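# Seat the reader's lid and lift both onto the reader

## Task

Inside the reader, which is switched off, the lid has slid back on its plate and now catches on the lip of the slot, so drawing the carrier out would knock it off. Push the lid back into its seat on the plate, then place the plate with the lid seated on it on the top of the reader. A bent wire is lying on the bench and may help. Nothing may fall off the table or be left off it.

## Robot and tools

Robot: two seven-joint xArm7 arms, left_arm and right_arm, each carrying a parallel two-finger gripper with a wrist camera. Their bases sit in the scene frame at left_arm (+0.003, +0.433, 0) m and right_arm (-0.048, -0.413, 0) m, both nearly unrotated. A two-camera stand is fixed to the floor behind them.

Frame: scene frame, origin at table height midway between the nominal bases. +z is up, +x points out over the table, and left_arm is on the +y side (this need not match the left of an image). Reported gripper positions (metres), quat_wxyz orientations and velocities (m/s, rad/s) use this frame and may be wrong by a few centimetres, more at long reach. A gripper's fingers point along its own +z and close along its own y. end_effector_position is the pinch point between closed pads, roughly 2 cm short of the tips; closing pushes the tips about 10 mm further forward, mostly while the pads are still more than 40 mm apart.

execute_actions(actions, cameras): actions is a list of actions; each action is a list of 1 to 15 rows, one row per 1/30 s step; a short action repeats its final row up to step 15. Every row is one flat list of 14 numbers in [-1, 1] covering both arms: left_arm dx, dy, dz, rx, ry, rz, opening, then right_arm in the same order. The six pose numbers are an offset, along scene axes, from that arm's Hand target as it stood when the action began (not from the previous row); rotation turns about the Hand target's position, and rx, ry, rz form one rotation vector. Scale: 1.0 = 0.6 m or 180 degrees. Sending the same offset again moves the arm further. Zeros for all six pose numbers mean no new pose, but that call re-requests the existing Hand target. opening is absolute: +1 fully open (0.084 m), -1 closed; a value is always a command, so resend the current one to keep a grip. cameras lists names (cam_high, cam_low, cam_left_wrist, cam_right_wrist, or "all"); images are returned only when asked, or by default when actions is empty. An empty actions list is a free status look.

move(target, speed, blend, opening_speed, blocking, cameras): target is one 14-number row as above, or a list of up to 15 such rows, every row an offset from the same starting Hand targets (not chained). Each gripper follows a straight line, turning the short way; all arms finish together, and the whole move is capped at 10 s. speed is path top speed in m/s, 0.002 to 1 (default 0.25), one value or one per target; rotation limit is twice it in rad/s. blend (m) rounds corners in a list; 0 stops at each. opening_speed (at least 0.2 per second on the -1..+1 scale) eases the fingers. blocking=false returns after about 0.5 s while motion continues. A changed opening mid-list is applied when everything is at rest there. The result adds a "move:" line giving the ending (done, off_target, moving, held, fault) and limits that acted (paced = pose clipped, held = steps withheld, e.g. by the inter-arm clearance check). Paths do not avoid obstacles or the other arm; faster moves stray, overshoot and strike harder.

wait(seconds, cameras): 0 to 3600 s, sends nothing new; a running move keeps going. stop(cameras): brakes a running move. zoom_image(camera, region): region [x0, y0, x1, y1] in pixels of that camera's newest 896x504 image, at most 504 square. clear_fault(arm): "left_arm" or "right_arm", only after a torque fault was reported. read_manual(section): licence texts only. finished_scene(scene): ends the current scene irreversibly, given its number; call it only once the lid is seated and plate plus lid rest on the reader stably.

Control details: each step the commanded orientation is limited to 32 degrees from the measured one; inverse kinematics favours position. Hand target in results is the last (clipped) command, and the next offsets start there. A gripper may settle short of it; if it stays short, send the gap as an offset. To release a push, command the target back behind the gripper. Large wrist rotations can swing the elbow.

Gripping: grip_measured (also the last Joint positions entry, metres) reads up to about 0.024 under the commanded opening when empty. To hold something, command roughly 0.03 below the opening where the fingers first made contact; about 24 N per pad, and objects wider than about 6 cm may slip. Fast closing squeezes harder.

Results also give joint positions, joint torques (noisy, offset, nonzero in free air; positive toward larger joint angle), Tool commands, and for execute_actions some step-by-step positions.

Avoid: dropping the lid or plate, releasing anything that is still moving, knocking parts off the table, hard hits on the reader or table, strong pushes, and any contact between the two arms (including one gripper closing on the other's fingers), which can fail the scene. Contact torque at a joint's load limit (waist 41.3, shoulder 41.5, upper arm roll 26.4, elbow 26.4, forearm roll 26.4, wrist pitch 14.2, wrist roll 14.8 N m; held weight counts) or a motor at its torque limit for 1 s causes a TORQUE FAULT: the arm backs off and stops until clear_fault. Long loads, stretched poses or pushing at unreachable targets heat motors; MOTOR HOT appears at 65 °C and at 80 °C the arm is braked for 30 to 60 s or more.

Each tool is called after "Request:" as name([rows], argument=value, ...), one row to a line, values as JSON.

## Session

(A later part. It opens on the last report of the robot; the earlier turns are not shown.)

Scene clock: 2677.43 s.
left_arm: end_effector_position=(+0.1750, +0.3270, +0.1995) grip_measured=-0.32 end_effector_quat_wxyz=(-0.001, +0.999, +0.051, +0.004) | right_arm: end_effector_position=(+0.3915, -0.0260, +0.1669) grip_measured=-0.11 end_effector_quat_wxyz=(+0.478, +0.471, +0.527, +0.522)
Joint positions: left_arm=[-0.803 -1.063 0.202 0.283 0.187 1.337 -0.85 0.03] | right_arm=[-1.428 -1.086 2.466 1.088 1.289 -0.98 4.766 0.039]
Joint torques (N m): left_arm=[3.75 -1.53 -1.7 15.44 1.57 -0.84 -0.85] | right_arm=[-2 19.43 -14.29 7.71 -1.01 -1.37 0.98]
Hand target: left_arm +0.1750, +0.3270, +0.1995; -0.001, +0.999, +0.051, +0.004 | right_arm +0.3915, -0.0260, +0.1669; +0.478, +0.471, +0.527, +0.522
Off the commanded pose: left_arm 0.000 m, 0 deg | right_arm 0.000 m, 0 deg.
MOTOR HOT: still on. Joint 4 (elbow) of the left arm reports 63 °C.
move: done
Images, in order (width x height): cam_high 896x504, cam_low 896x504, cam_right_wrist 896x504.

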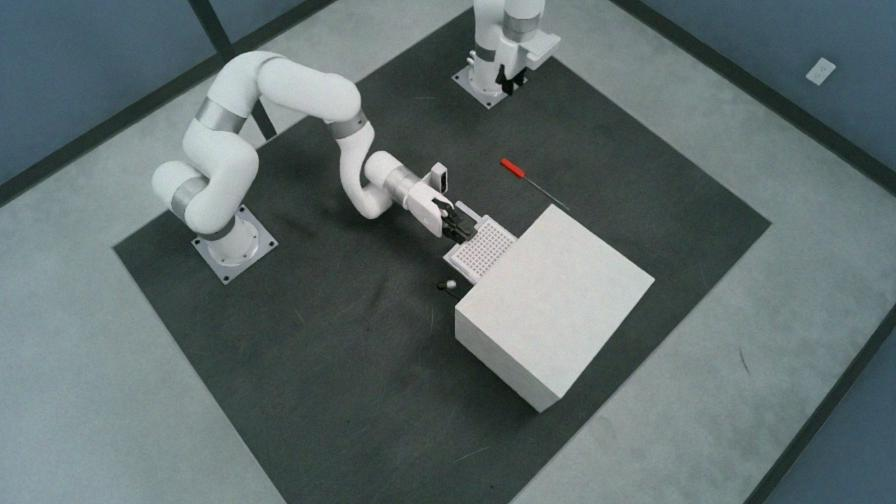

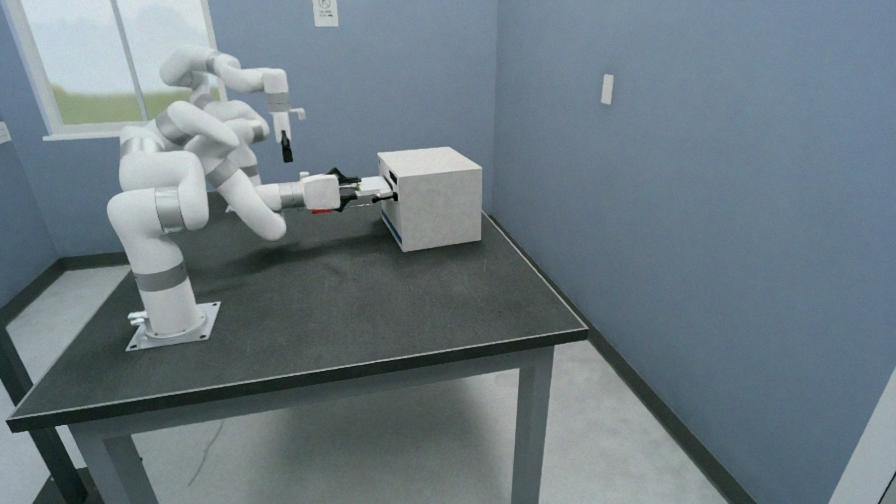

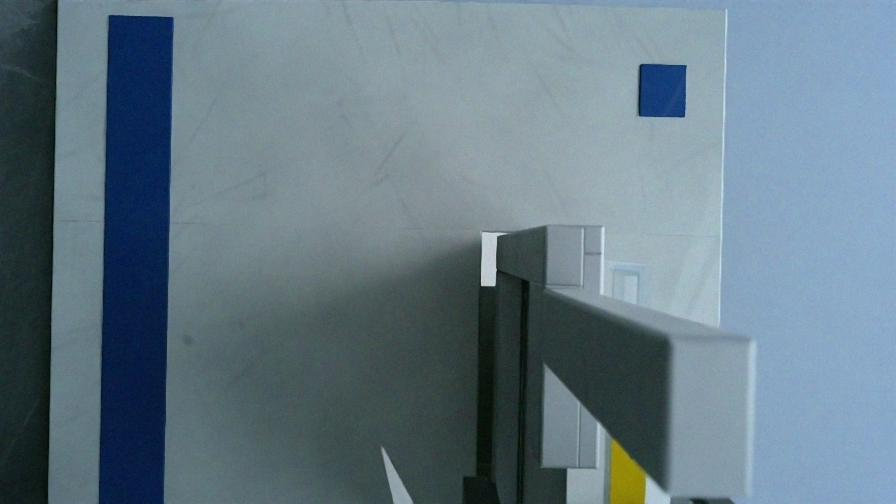

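Request:
move([
  [0,0,0,0,0,0,-0.3,0,0,0,0,0,0,-0.58],
], speed=0.1, opening_speed=0.4, cameras=["cam_low","cam_right_wrist"])

Request:
zoom_image(camera="cam_low", region=[320, 155, 420, 220])

Request:
zoom_image(camera="cam_right_wrist", region=[500, 400, 730, 504])

Scene clock: 2694.87 s.
left_arm: end_effector_position=(+0.1750, +0.3270, +0.1995) grip_measured=-0.32 end_effector_quat_wxyz=(-0.001, +0.999, +0.051, +0.004) | right_arm: end_effector_position=(+0.3916, -0.0260, +0.1671) grip_measured=-0.58 end_effector_quat_wxyz=(+0.478, +0.471, +0.527, +0.522)
Joint positions: left_arm=[-0.803 -1.063 0.202 0.283 0.187 1.337 -0.85 0.03] | right_arm=[-1.428 -1.086 2.466 1.088 1.289 -0.98 4.766 0.018]
Joint torques (N m): left_arm=[3.92 -1.62 -1.57 15.5 1.56 -0.86 -0.58] | right_arm=[0.17 16.51 1.01 -0.4 -0.27 7.92 0.73]
Hand target: left_arm +0.1750, +0.3270, +0.1995; -0.001, +0.999, +0.051, +0.004 | right_arm +0.3915, -0.0260, +0.1669; +0.478, +0.471, +0.527, +0.522
Off the commanded pose: left_arm 0.000 m, 0 deg | right_arm 0.000 m, 0 deg.
MOTOR HOT: still on. Joint 4 (elbow) of the left arm reports 63 °C.
move: done

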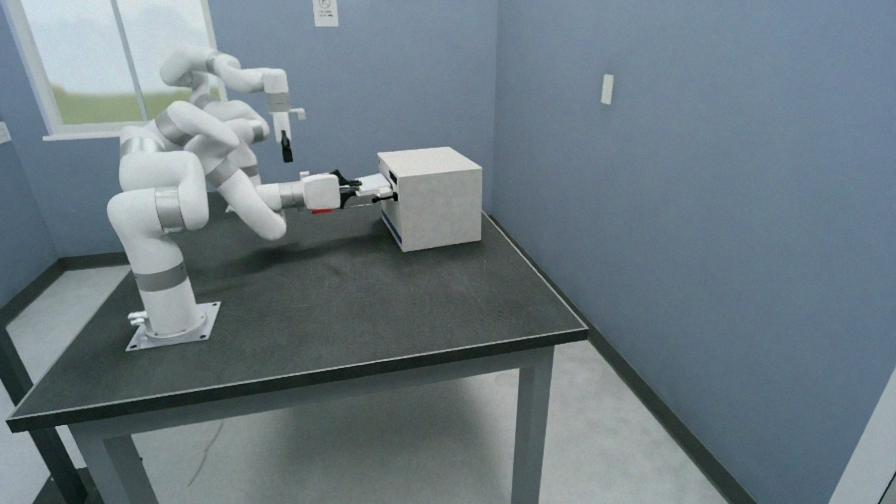

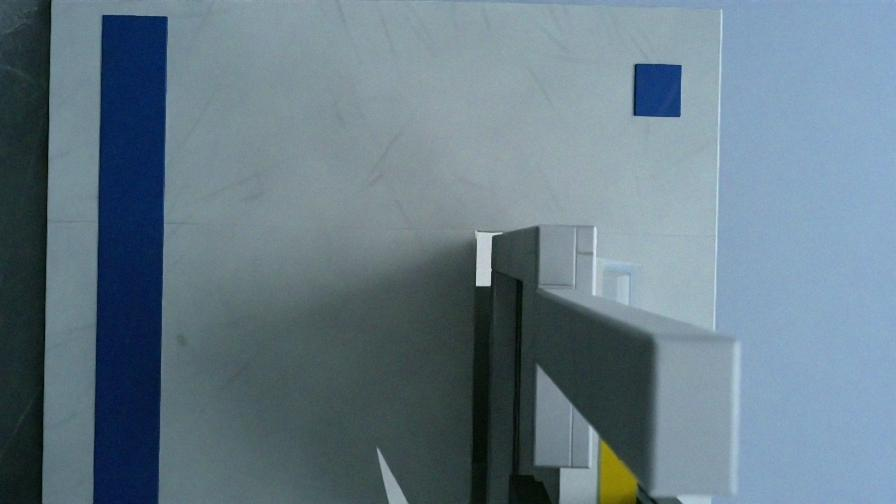

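Scaled by 5.040 from the camera's image (finer frame: 1280x720).

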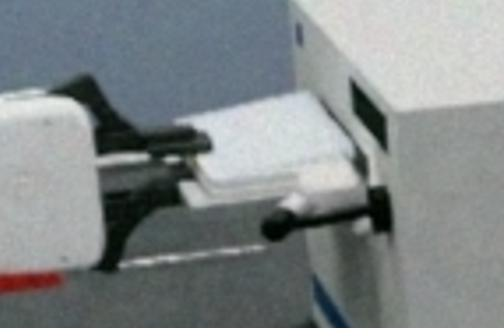

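Scaled by 2.191 from the camera's image (finer frame: 1280x720).

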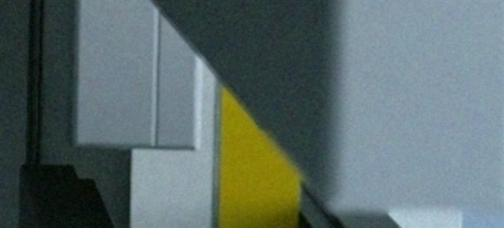

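Request:
move(target=[0,0,0,0,0,0,-0.3,0,0,0.0017,0,0,0,-0.56], speed=0.02, opening_speed=0.4)

Scene clock: 2721.37 s.
left_arm: end_effector_position=(+0.1750, +0.3270, +0.1995) grip_measured=-0.32 end_effector_quat_wxyz=(-0.001, +0.999, +0.051, +0.004) | right_arm: end_effector_position=(+0.3915, -0.0260, +0.1678) grip_measured=-0.58 end_effector_quat_wxyz=(+0.477, +0.471, +0.527, +0.522)
Joint positions: left_arm=[-0.803 -1.063 0.202 0.283 0.187 1.337 -0.85 0.03] | right_arm=[-1.427 -1.084 2.465 1.087 1.288 -0.979 4.765 0.019]
Joint torques (N m): left_arm=[3.5 -1.55 -1.73 15.52 1.61 -0.82 -0.77] | right_arm=[0.9 22.57 -8.54 2.57 -1.05 1.05 -0.93]
Hand target: left_arm +0.1750, +0.3270, +0.1995; -0.001, +0.999, +0.051, +0.004 | right_arm +0.3915, -0.0260, +0.1679; +0.478, +0.471, +0.527, +0.522
Off the commanded pose: left_arm 0.000 m, 0 deg | right_arm 0.000 m, 0 deg.
MOTOR HOT: still on. Joint 4 (elbow) of the left arm reports 63 °C.
move: done

Request:
move([
  [0,0,0,0,0,0,-0.3,0,0,0.001,0,0,0,-0.56],
  [0,0,0,0,0,0,-0.3,0,0,0.001,0,0,0,-0.66],
], speed=0.02, opening_speed=0.4)

Scene clock: 2730.23 s.
left_arm: end_effector_position=(+0.1750, +0.3270, +0.1995) grip_measured=-0.32 end_effector_quat_wxyz=(-0.001, +0.999, +0.051, +0.004) | right_arm: end_effector_position=(+0.3915, -0.0260, +0.1686) grip_measured=-0.64 end_effector_quat_wxyz=(+0.477, +0.471, +0.527, +0.522)
Joint positions: left_arm=[-0.803 -1.063 0.202 0.283 0.187 1.337 -0.85 0.03] | right_arm=[-1.426 -1.082 2.464 1.086 1.288 -0.979 4.764 0.016]
Joint torques (N m): left_arm=[3.77 -1.36 -1.78 15.62 1.3 -0.79 -0.6] | right_arm=[-1.15 15.34 -3.34 3.69 -0.73 4.88 -0.37]
Hand target: left_arm +0.1750, +0.3270, +0.1995; -0.001, +0.999, +0.051, +0.004 | right_arm +0.3915, -0.0260, +0.1685; +0.478, +0.471, +0.527, +0.522
Off the commanded pose: left_arm 0.000 m, 0 deg | right_arm 0.000 m, 0 deg.
MOTOR HOT: still on. Joint 4 (elbow) of the left arm reports 63 °C.
move: done

Request:
move([
  [0,0,0,0,0,0,-0.3,0,0,0.0012,0,0,0,-0.65],
  [0,0,0,0,0,0,-0.3,0,0,0.0012,0,0,0,-0.68],
], speed=0.02, opening_speed=0.4, cameras=["cam_low","cam_high"])

Request:
zoom_image(camera="cam_low", region=[320, 155, 420, 220])

Scene clock: 2741.20 s.
left_arm: end_effector_position=(+0.1750, +0.3270, +0.1995) grip_measured=-0.32 end_effector_quat_wxyz=(-0.001, +0.999, +0.051, +0.004) | right_arm: end_effector_position=(+0.3915, -0.0260, +0.1692) grip_measured=-0.64 end_effector_quat_wxyz=(+0.478, +0.471, +0.527, +0.522)
Joint positions: left_arm=[-0.803 -1.063 0.202 0.283 0.187 1.337 -0.85 0.03] | right_arm=[-1.426 -1.08 2.463 1.085 1.288 -0.978 4.763 0.016]
Joint torques (N m): left_arm=[3.5 -1.52 -1.54 15.53 1.34 -0.77 -0.65] | right_arm=[1.19 24.07 -11.06 3.36 -1.05 -0.74 -1.17]
Hand target: left_arm +0.1750, +0.3270, +0.1995; -0.001, +0.999, +0.051, +0.004 | right_arm +0.3915, -0.0260, +0.1692; +0.478, +0.471, +0.527, +0.522
Off the commanded pose: left_arm 0.000 m, 0 deg | right_arm 0.000 m, 0 deg.
MOTOR HOT: still on. Joint 4 (elbow) of the left arm reports 64 °C.
move: done
Images, in order (width x height): cam_high 896x504, cam_low 896x504.

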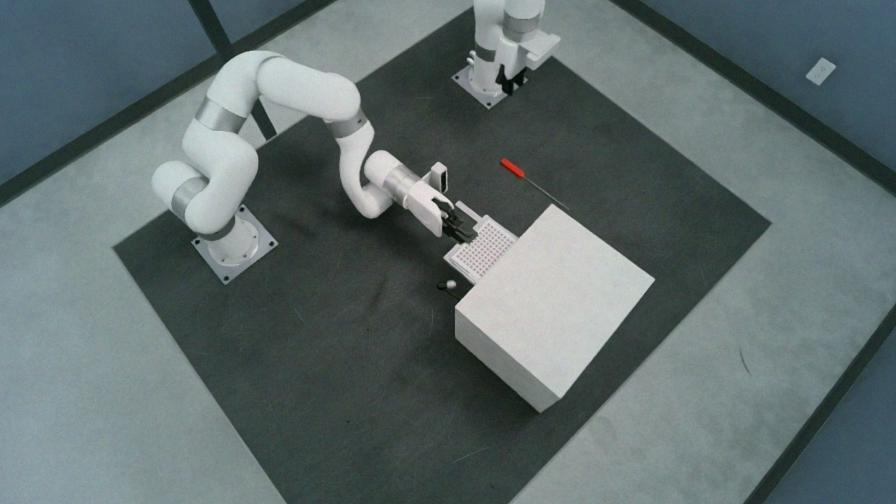

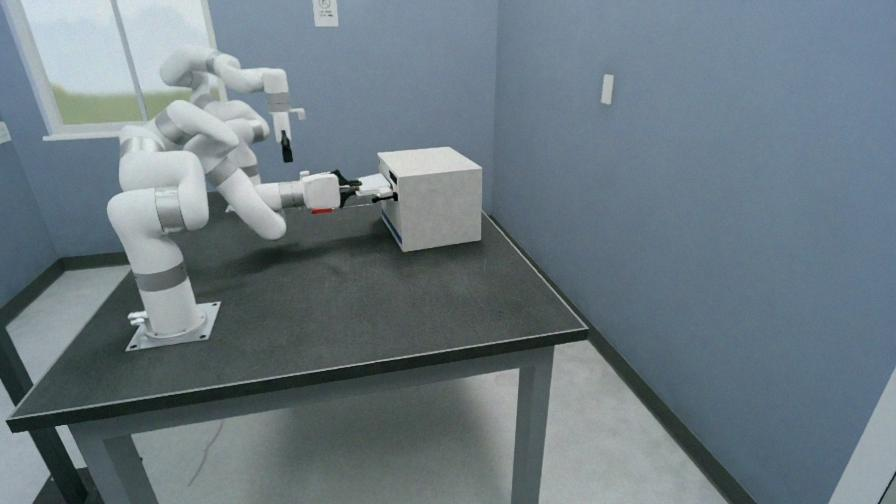

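Scaled by 5.040 from the camera's image (finer frame: 1280x720).

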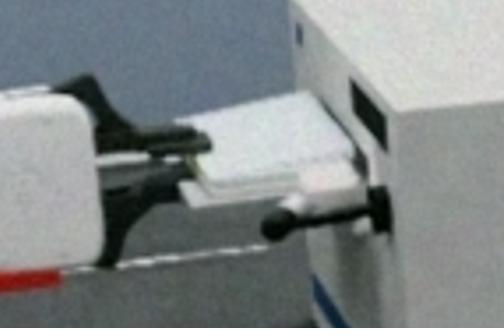

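Request:
move(target=[0,0,0,0,0,0,-0.3,0,0,0.05,0,0,0,-0.68], speed=0.05, cameras=["cam_low","cam_high","cam_right_wrist"])

Request:
zoom_image(camera="cam_low", region=[320, 145, 420, 210])

Request:
zoom_image(camera="cam_high", region=[420, 190, 540, 290])

Scene clock: 2753.63 s.
left_arm: end_effector_position=(+0.1750, +0.3270, +0.1995) grip_measured=-0.32 end_effector_quat_wxyz=(-0.001, +0.999, +0.051, +0.004) | right_arm: end_effector_position=(+0.3915, -0.0260, +0.1992) grip_measured=-0.64 end_effector_quat_wxyz=(+0.478, +0.471, +0.527, +0.522)
Joint positions: left_arm=[-0.803 -1.063 0.202 0.283 0.187 1.337 -0.85 0.03] | right_arm=[-1.4 -0.999 2.428 1.051 1.274 -0.963 4.715 0.016]
Joint torques (N m): left_arm=[3.52 -1.04 -1.43 15.5 1.31 -0.93 -0.63] | right_arm=[1.13 25.7 -14.39 5.17 -1.13 -1.65 -0.67]
Hand target: left_arm +0.1750, +0.3270, +0.1995; -0.001, +0.999, +0.051, +0.004 | right_arm +0.3915, -0.0260, +0.1992; +0.478, +0.471, +0.527, +0.522
Off the commanded pose: left_arm 0.000 m, 0 deg | right_arm 0.000 m, 0 deg.
MOTOR HOT: still on. Joint 4 (elbow) of the left arm reports 64 °C.
move: done
Images, in order (width x height): cam_high 896x504, cam_low 896x504, cam_right_wrist 896x504.

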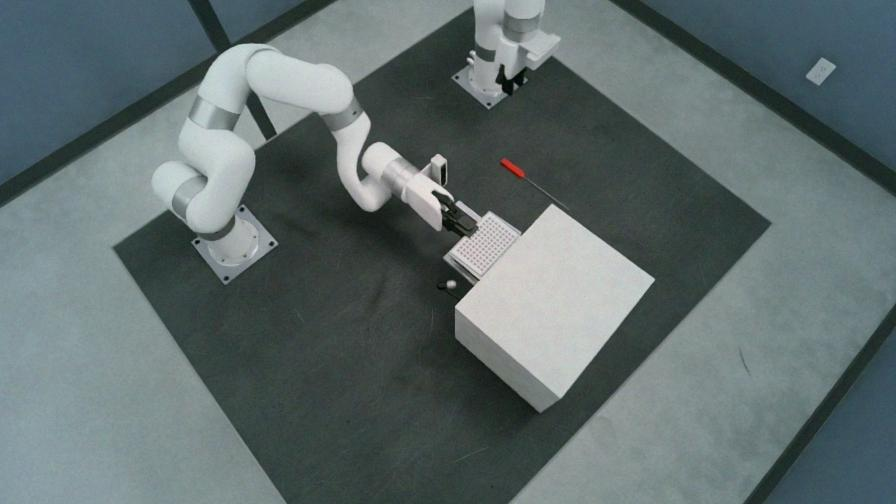

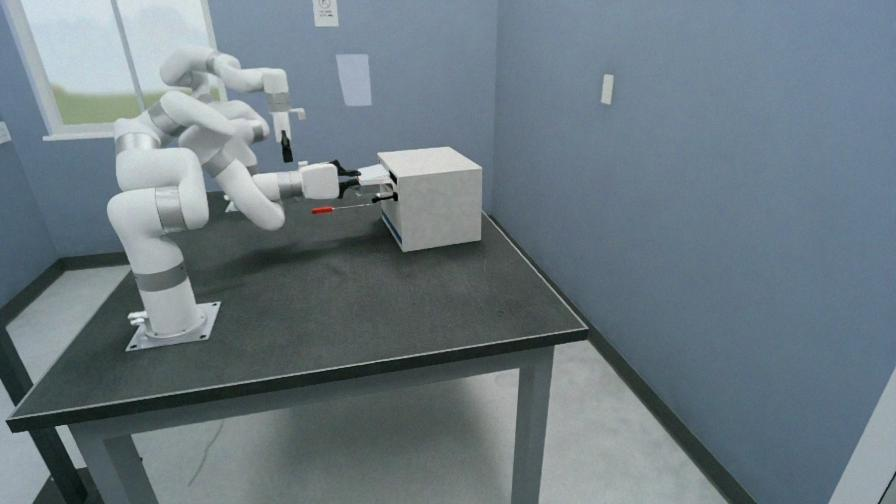

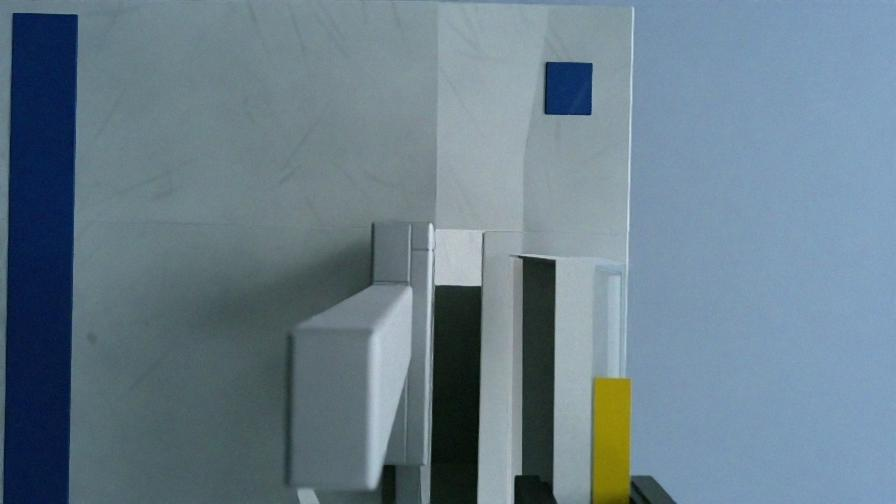

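Scaled by 5.040 from the camera's image (finer frame: 1280x720).

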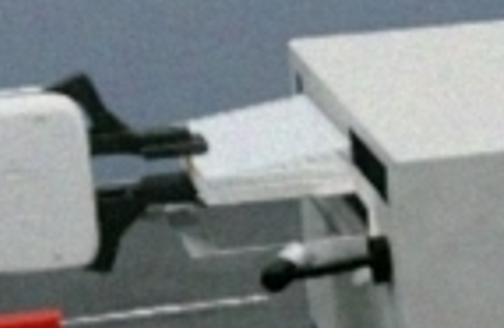

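Scaled by 4.200 from the camera's image (finer frame: 1280x720).

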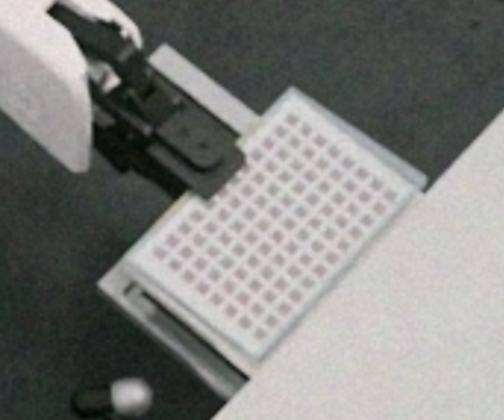

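Request:
move([
  [0,0,0,0,0,0,-0.3,0,0,0.1013,0,0,0,-0.68],
  [0,0,0,0,0,0,-0.3,0.1235,0.0125,0.1013,0,0,0,-0.68],
], speed=0.1, blend=0.008, cameras=["cam_low","cam_high","cam_right_wrist"])

Request:
zoom_image(camera="cam_low", region=[330, 125, 450, 205])

Request:
zoom_image(camera="cam_high", region=[430, 190, 570, 310])

Scene clock: 2809.37 s.
left_arm: end_effector_position=(+0.1750, +0.3270, +0.1995) grip_measured=-0.32 end_effector_quat_wxyz=(-0.001, +0.999, +0.051, +0.004) | right_arm: end_effector_position=(+0.4656, -0.0185, +0.2600) grip_measured=-0.64 end_effector_quat_wxyz=(+0.477, +0.471, +0.527, +0.522)
Joint positions: left_arm=[-0.803 -1.063 0.202 0.283 0.187 1.337 -0.85 0.03] | right_arm=[-1.514 -0.947 2.328 1.195 1.167 -0.827 4.621 0.016]
Joint torques (N m): left_arm=[3.49 -1.23 -1.62 15.56 1.42 -0.98 -0.54] | right_arm=[-1.78 19.91 -15.28 11.82 0.54 -1.61 -0.72]
Hand target: left_arm +0.1750, +0.3270, +0.1995; -0.001, +0.999, +0.051, +0.004 | right_arm +0.4656, -0.0185, +0.2600; +0.478, +0.471, +0.527, +0.522
Off the commanded pose: left_arm 0.000 m, 0 deg | right_arm 0.000 m, 0 deg.
MOTOR HOT: still on. Joint 4 (elbow) of the left arm reports 64 °C.
move: done
Images, in order (width x height): cam_high 896x504, cam_low 896x504, cam_right_wrist 896x504.

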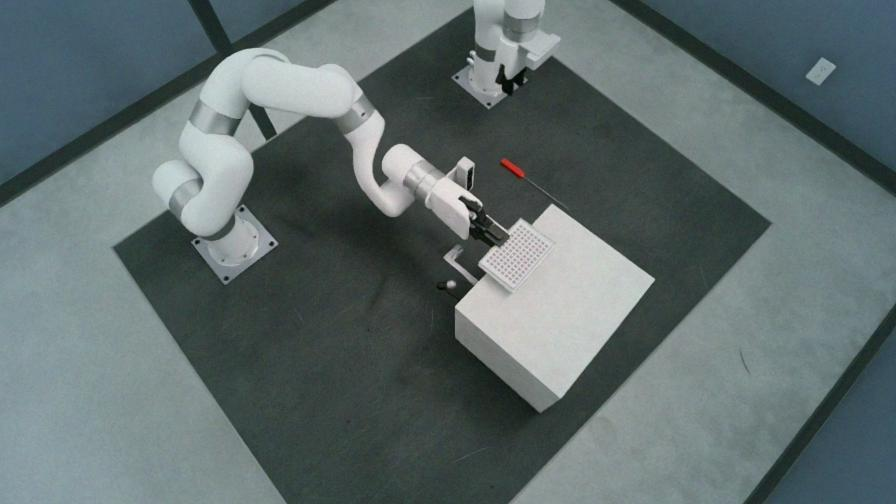

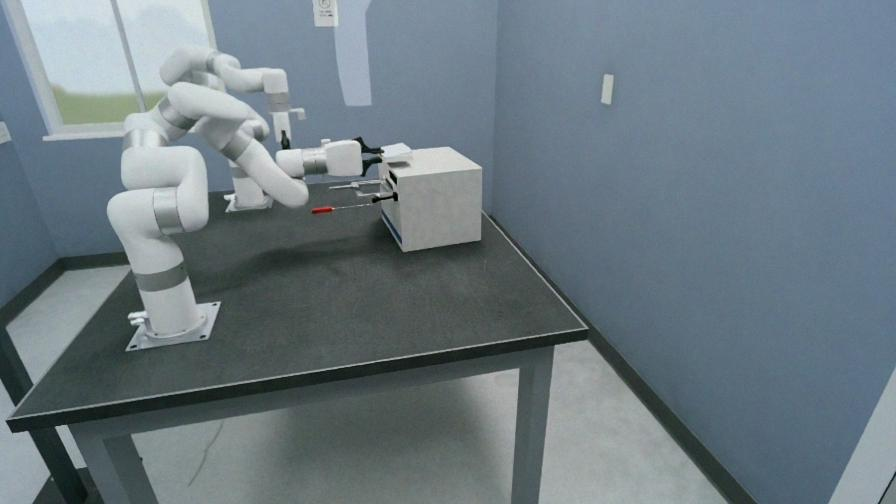

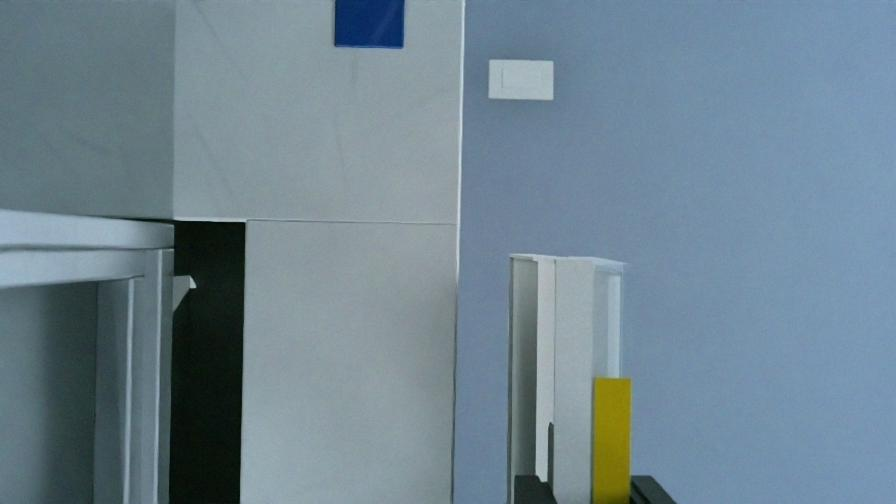

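Scaled by 4.200 from the camera's image (finer frame: 1280x720).

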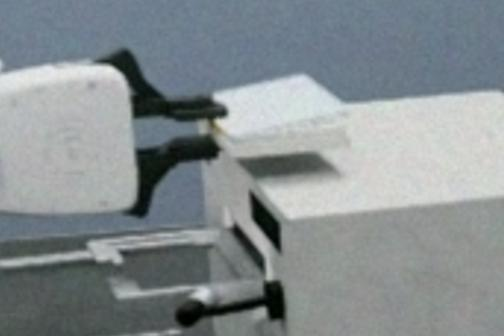

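Scaled by 3.600 from the camera's image (finer frame: 1280x720).

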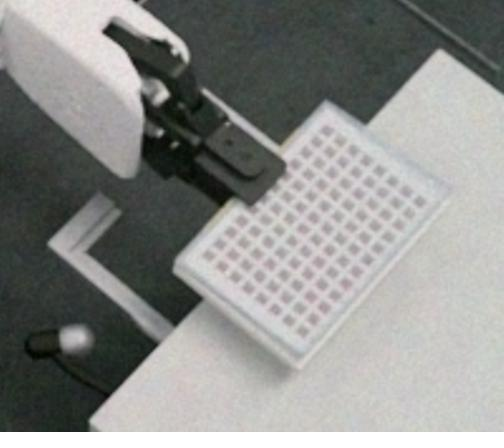

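Request:
move(target=[0,0,0,0,0,0,-0.3,0,0,-0.03,0,0,0,-0.68], speed=0.05, cameras=["cam_low","cam_right_wrist"])

Request:
zoom_image(camera="cam_low", region=[340, 125, 430, 185])

Request:
zoom_image(camera="cam_right_wrist", region=[420, 200, 670, 400])

Scene clock: 2821.87 s.
left_arm: end_effector_position=(+0.1750, +0.3270, +0.1995) grip_measured=-0.32 end_effector_quat_wxyz=(-0.001, +0.999, +0.051, +0.004) | right_arm: end_effector_position=(+0.4656, -0.0185, +0.2420) grip_measured=-0.64 end_effector_quat_wxyz=(+0.478, +0.471, +0.527, +0.522)
Joint positions: left_arm=[-0.803 -1.063 0.202 0.283 0.187 1.337 -0.85 0.03] | right_arm=[-1.53 -0.988 2.348 1.202 1.166 -0.842 4.657 0.016]
Joint torques (N m): left_arm=[3.6 -1.23 -1.31 15.46 1.29 -0.96 -0.33] | right_arm=[-1.92 20.36 -13.3 11.22 -1.16 -3.66 0.94]
Hand target: left_arm +0.1750, +0.3270, +0.1995; -0.001, +0.999, +0.051, +0.004 | right_arm +0.4656, -0.0185, +0.2420; +0.478, +0.471, +0.527, +0.522
Off the commanded pose: left_arm 0.000 m, 0 deg | right_arm 0.000 m, 0 deg.
MOTOR HOT: still on. Joint 4 (elbow) of the left arm reports 64 °C.
move: done

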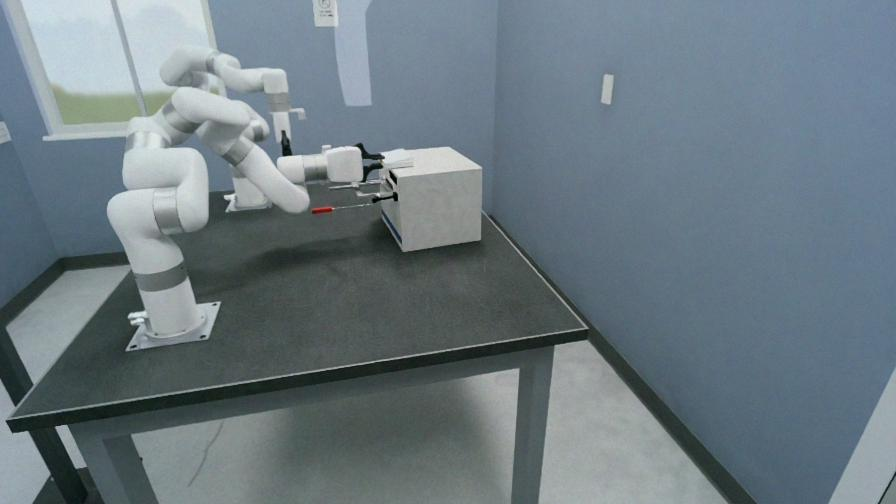

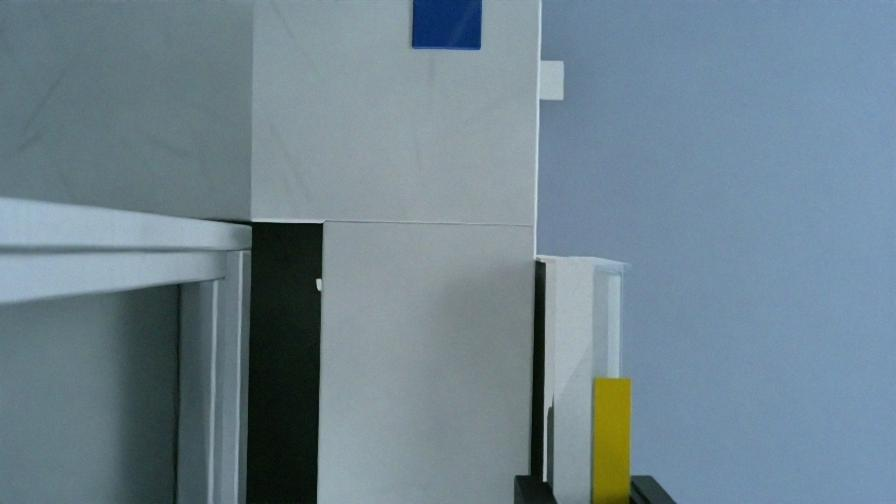

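Scaled by 5.600 from the camera's image (finer frame: 1280x720).

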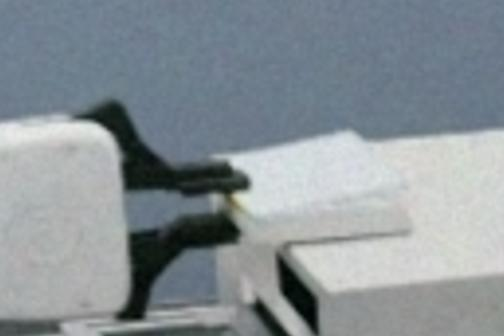

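Scaled by 2.016 from the camera's image (finer frame: 1280x720).

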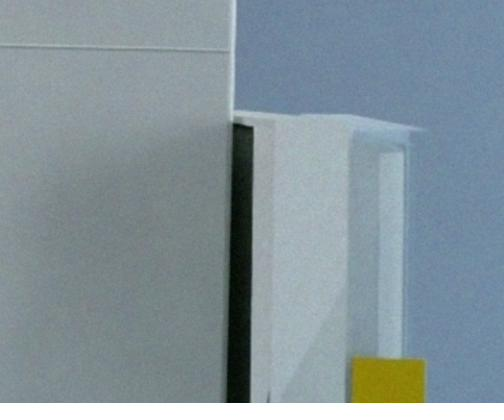

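Request:
move(target=[0,0,0,0,0,0,-0.3,0,0,-0.002,0,0,0,-0.68], speed=0.02)

Request:
move(target=[0,0,0,0,0,0,-0.3,0,0,-0.002,0,0,0,-0.68], speed=0.02, cameras=["cam_low"])

Request:
zoom_image(camera="cam_low", region=[360, 135, 430, 185])

Scene clock: 2847.40 s.
left_arm: end_effector_position=(+0.1750, +0.3270, +0.1995) grip_measured=-0.32 end_effector_quat_wxyz=(-0.001, +0.999, +0.051, +0.004) | right_arm: end_effector_position=(+0.4656, -0.0185, +0.2408) grip_measured=-0.64 end_effector_quat_wxyz=(+0.478, +0.471, +0.527, +0.522)
Joint positions: left_arm=[-0.803 -1.063 0.202 0.283 0.187 1.337 -0.85 0.03] | right_arm=[-1.531 -0.991 2.35 1.203 1.166 -0.843 4.659 0.016]
Joint torques (N m): left_arm=[3.43 -1.16 -1.63 15.6 1.5 -1 -0.49] | right_arm=[-1.94 20.08 -12.85 10.85 0.63 -3.31 0.94]
Hand target: left_arm +0.1750, +0.3270, +0.1995; -0.001, +0.999, +0.051, +0.004 | right_arm +0.4656, -0.0185, +0.2408; +0.478, +0.471, +0.527, +0.522
Off the commanded pose: left_arm 0.000 m, 0 deg | right_arm 0.000 m, 0 deg.
MOTOR HOT: still on. Joint 4 (elbow) of the left arm reports 64 °C.
move: done

Scene clock: 2847.90 s.
left_arm: end_effector_position=(+0.1750, +0.3270, +0.1995) grip_measured=-0.32 end_effector_quat_wxyz=(-0.001, +0.999, +0.051, +0.004) | right_arm: end_effector_position=(+0.4656, -0.0185, +0.2396) grip_measured=-0.64 end_effector_quat_wxyz=(+0.478, +0.471, +0.527, +0.522)
Joint positions: left_arm=[-0.803 -1.063 0.202 0.283 0.187 1.337 -0.85 0.03] | right_arm=[-1.532 -0.994 2.351 1.203 1.166 -0.844 4.662 0.016]
Joint torques (N m): left_arm=[3.43 -0.9 -1.46 15.57 1.24 -0.96 -0.52] | right_arm=[-1.65 18.32 -10.56 9.13 0.79 -1.15 0.53]
Hand target: left_arm +0.1750, +0.3270, +0.1995; -0.001, +0.999, +0.051, +0.004 | right_arm +0.4656, -0.0185, +0.2396; +0.478, +0.471, +0.527, +0.522
Off the commanded pose: left_arm 0.000 m, 0 deg | right_arm 0.000 m, 0 deg.
MOTOR HOT: still on. Joint 4 (elbow) of the left arm reports 64 °C.
move: done

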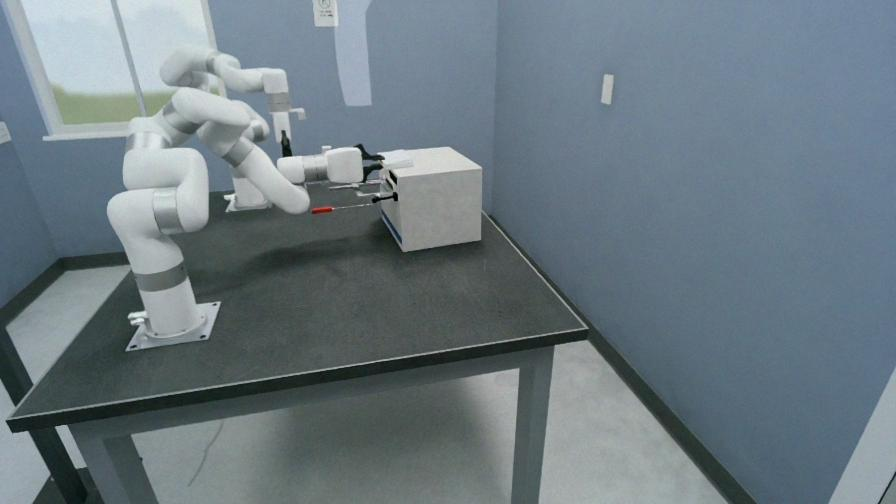

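Scaled by 7.200 from the camera's image (finer frame: 1280x720).

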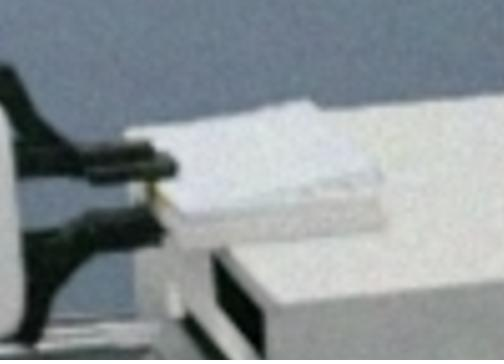

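Request:
move([
  [0,0,0,0,0,0,-0.3,0,0,-0.0008,0,0,0,-0.68],
  [0,0,0,0,0,0,-0.3,0,0,-0.0008,0,0,0,-0.42],
  [0,0,0,0,0,0,-0.3,-0.0663,-0.0067,-0.0008,0,0,0,-0.42],
], speed=[0.02,0.05,0.06], opening_speed=0.4, cameras=["cam_low","cam_high","cam_right_wrist"])

Request:
zoom_image(camera="cam_low", region=[340, 125, 440, 195])

Request:
zoom_image(camera="cam_high", region=[430, 190, 570, 310])

Scene clock: 2863.50 s.
left_arm: end_effector_position=(+0.1750, +0.3270, +0.1995) grip_measured=-0.32 end_effector_quat_wxyz=(-0.001, +0.999, +0.051, +0.004) | right_arm: end_effector_position=(+0.4259, -0.0225, +0.2391) grip_measured=-0.44 end_effector_quat_wxyz=(+0.478, +0.471, +0.527, +0.522)
Joint positions: left_arm=[-0.803 -1.063 0.202 0.283 0.187 1.337 -0.85 0.03] | right_arm=[-1.442 -0.938 2.366 1.1 1.212 -0.899 4.65 0.025]
Joint torques (N m): left_arm=[3.62 -1.09 -1.53 15.5 1.28 -1 -0.25] | right_arm=[1.32 25.62 -12.3 6.81 1.15 -3.41 -0.76]
Hand target: left_arm +0.1750, +0.3270, +0.1995; -0.001, +0.999, +0.051, +0.004 | right_arm +0.4259, -0.0225, +0.2391; +0.478, +0.471, +0.527, +0.522
Off the commanded pose: left_arm 0.000 m, 0 deg | right_arm 0.000 m, 0 deg.
MOTOR HOT: still on. Joint 4 (elbow) of the left arm reports 65 °C.
move: done
Images, in order (width x height): cam_high 896x504, cam_low 896x504, cam_right_wrist 896x504.

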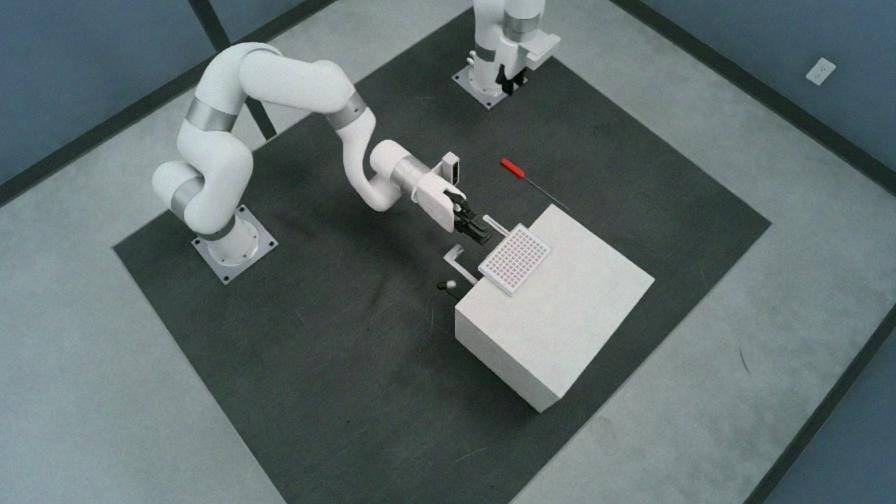

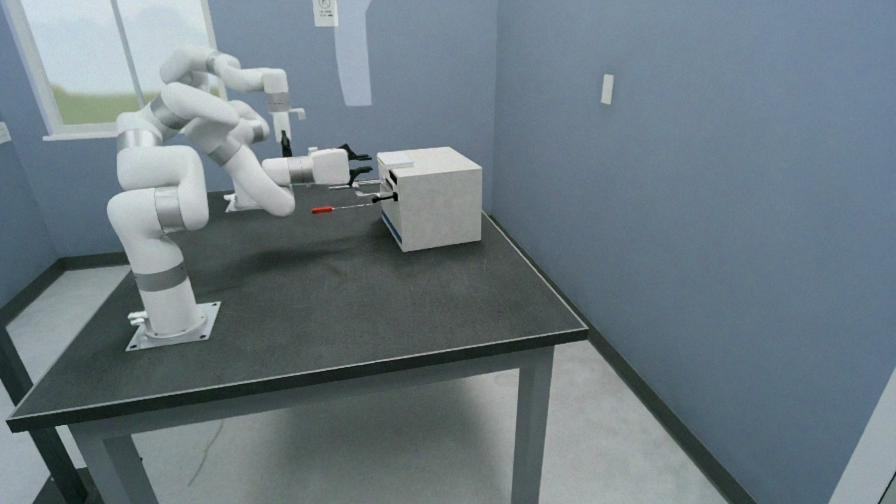

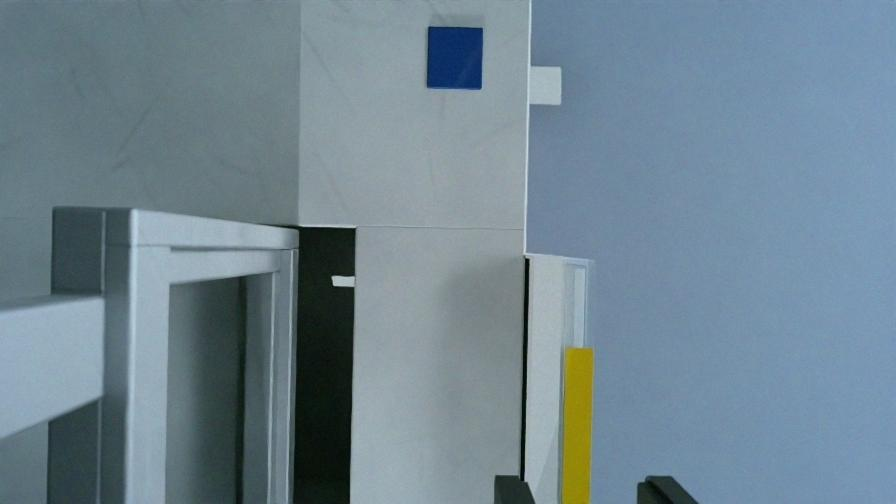

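Scaled by 5.040 from the camera's image (finer frame: 1280x720).

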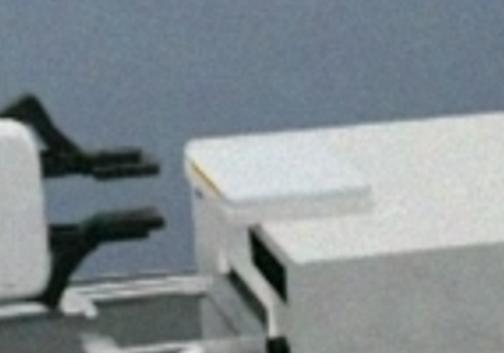

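Scaled by 3.600 from the camera's image (finer frame: 1280x720).

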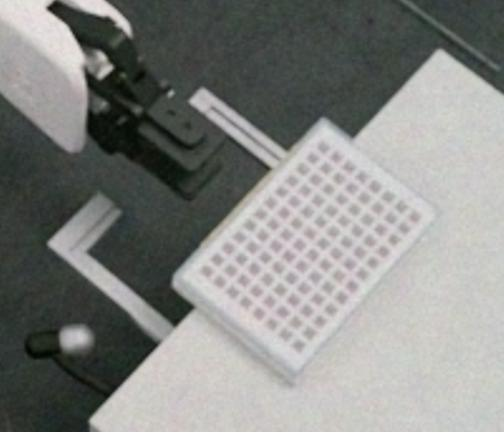

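Request:
move([
  [0,0,0,0,0,0,-0.3,0,0,0.0075,0,0,0,-1],
  [0,0,0,0,0,0,-0.3,0.0813,0.0082,0.0075,0,0,0,-1],
], speed=[0.05,0.05], opening_speed=1.5, cameras=["cam_low","cam_high","cam_right_wrist"])

Request:
zoom_image(camera="cam_low", region=[340, 125, 440, 195])

Request:
zoom_image(camera="cam_high", region=[430, 190, 570, 310])

Scene clock: 2881.57 s.
left_arm: end_effector_position=(+0.1750, +0.3270, +0.1995) grip_measured=-0.32 end_effector_quat_wxyz=(-0.001, +0.999, +0.051, +0.004) | right_arm: end_effector_position=(+0.4746, -0.0176, +0.2436) grip_measured=-1.00 end_effector_quat_wxyz=(+0.477, +0.471, +0.527, +0.522)
Joint positions: left_arm=[-0.803 -1.063 0.202 0.283 0.187 1.337 -0.85 0.03] | right_arm=[-1.549 -0.998 2.344 1.227 1.158 -0.828 4.656 0]
Joint torques (N m): left_arm=[3.12 -0.92 -1.53 15.52 1.31 -0.9 -0.27] | right_arm=[-1.87 20.41 -15.25 11.18 -0.99 -1.36 -0.47]
Hand target: left_arm +0.1750, +0.3270, +0.1995; -0.001, +0.999, +0.051, +0.004 | right_arm +0.4746, -0.0176, +0.2436; +0.478, +0.471, +0.527, +0.522
Off the commanded pose: left_arm 0.000 m, 0 deg | right_arm 0.000 m, 0 deg.
MOTOR HOT: still on. Joint 4 (elbow) of the left arm reports 65 °C.
move: done
Images, in order (width x height): cam_high 896x504, cam_low 896x504, cam_right_wrist 896x504.

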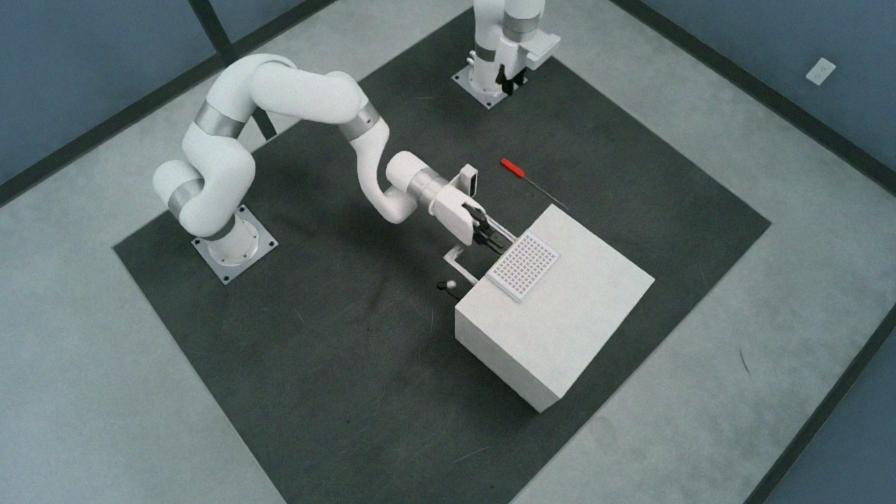

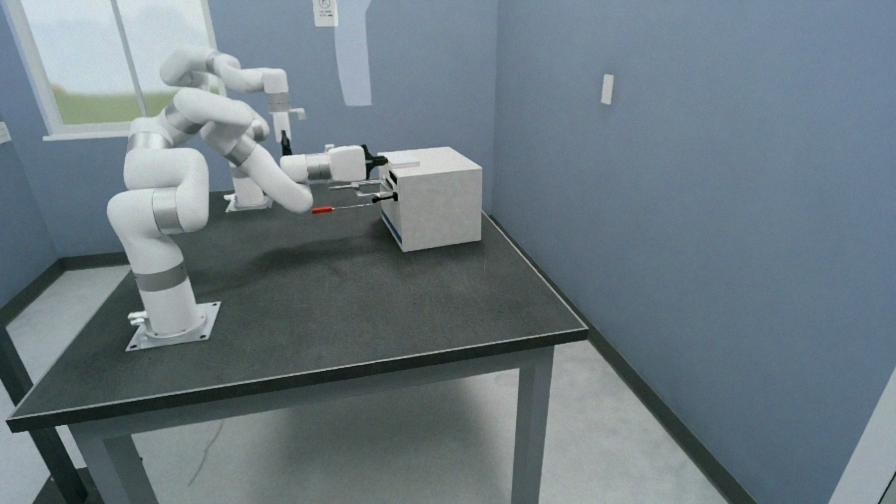

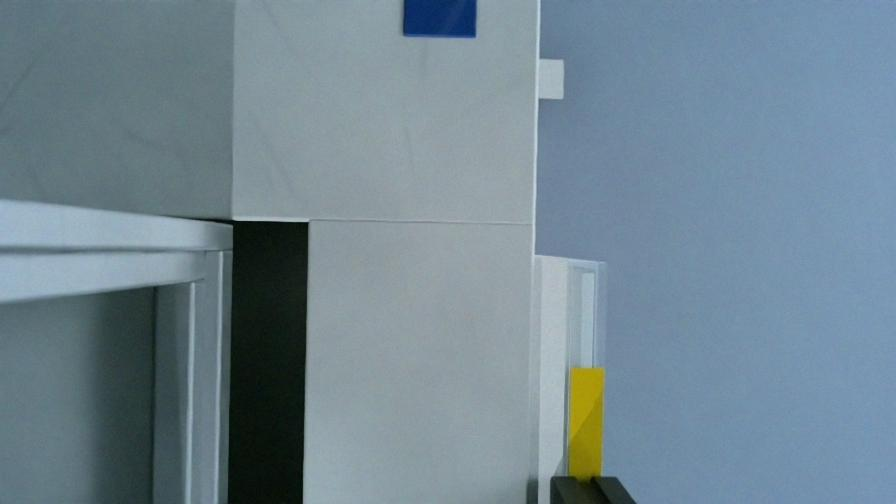

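Scaled by 5.040 from the camera's image (finer frame: 1280x720).

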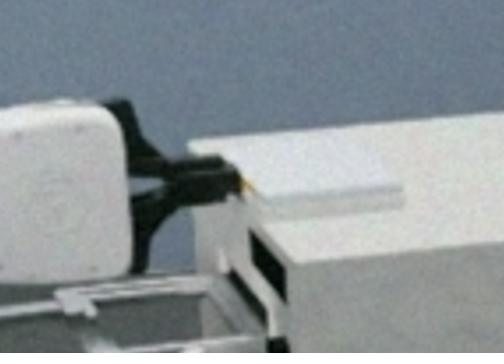

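Scaled by 3.600 from the camera's image (finer frame: 1280x720).

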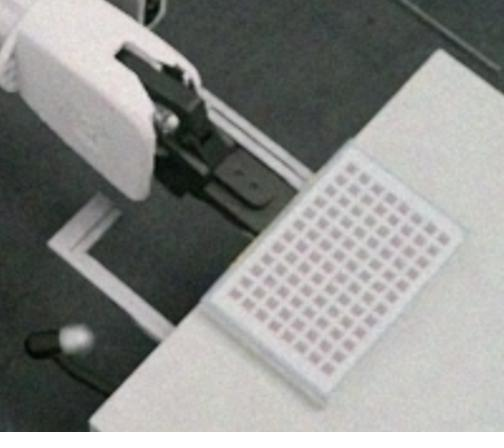

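Request:
move([
  [0,0,0,0,0,0,-0.3,0.0,0.0,0.0017,0,0,0,-1],
  [0,0,0,0,0,0,-0.3,0.0095,0.00095,0.0017,0,0,0,-1],
], speed=[0.03,0.03], cameras=["cam_high"])

Request:
zoom_image(camera="cam_high", region=[450, 200, 570, 300])

Scene clock: 2913.67 s.
left_arm: end_effector_position=(+0.1750, +0.3270, +0.1995) grip_measured=-0.32 end_effector_quat_wxyz=(-0.001, +0.999, +0.051, +0.004) | right_arm: end_effector_position=(+0.4803, -0.0170, +0.2446) grip_measured=-1.00 end_effector_quat_wxyz=(+0.477, +0.471, +0.527, +0.522)
Joint positions: left_arm=[-0.803 -1.063 0.202 0.283 0.187 1.337 -0.85 0.03] | right_arm=[-1.562 -1.004 2.341 1.244 1.153 -0.819 4.654 0]
Joint torques (N m): left_arm=[2.86 -1.01 -1.52 15.78 1.25 -1.02 -0.24] | right_arm=[-1.92 20.63 -15.37 11.15 -1.18 -1.31 0.06]
Hand target: left_arm +0.1750, +0.3270, +0.1995; -0.001, +0.999, +0.051, +0.004 | right_arm +0.4803, -0.0170, +0.2446; +0.478, +0.471, +0.527, +0.522
Off the commanded pose: left_arm 0.000 m, 0 deg | right_arm 0.000 m, 0 deg.
MOTOR HOT: still on. Joint 4 (elbow) of the left arm reports 65 °C.
move: done

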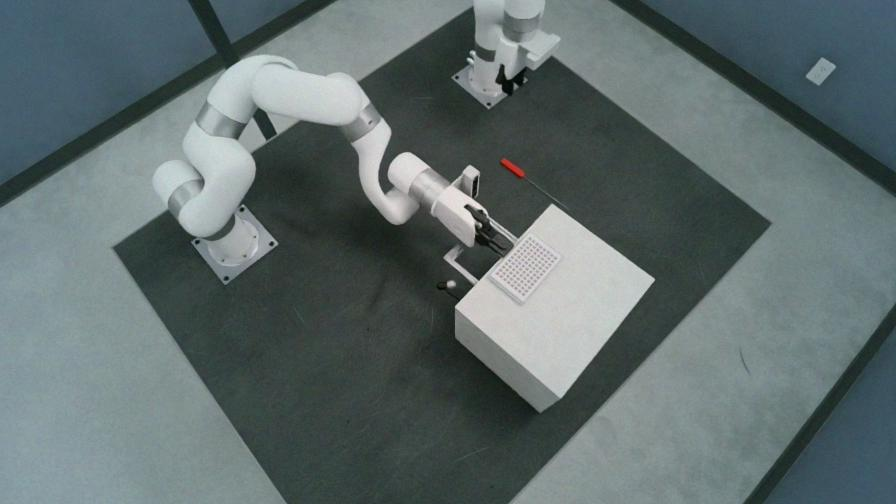

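Scaled by 4.200 from the camera's image (finer frame: 1280x720).

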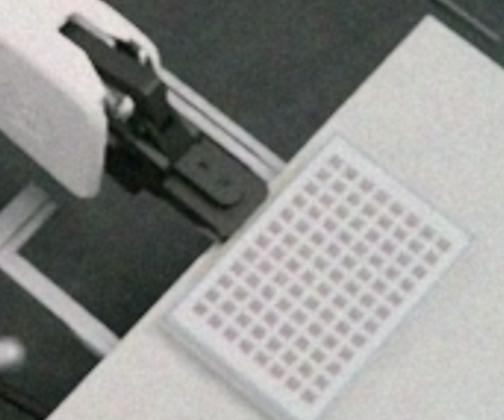

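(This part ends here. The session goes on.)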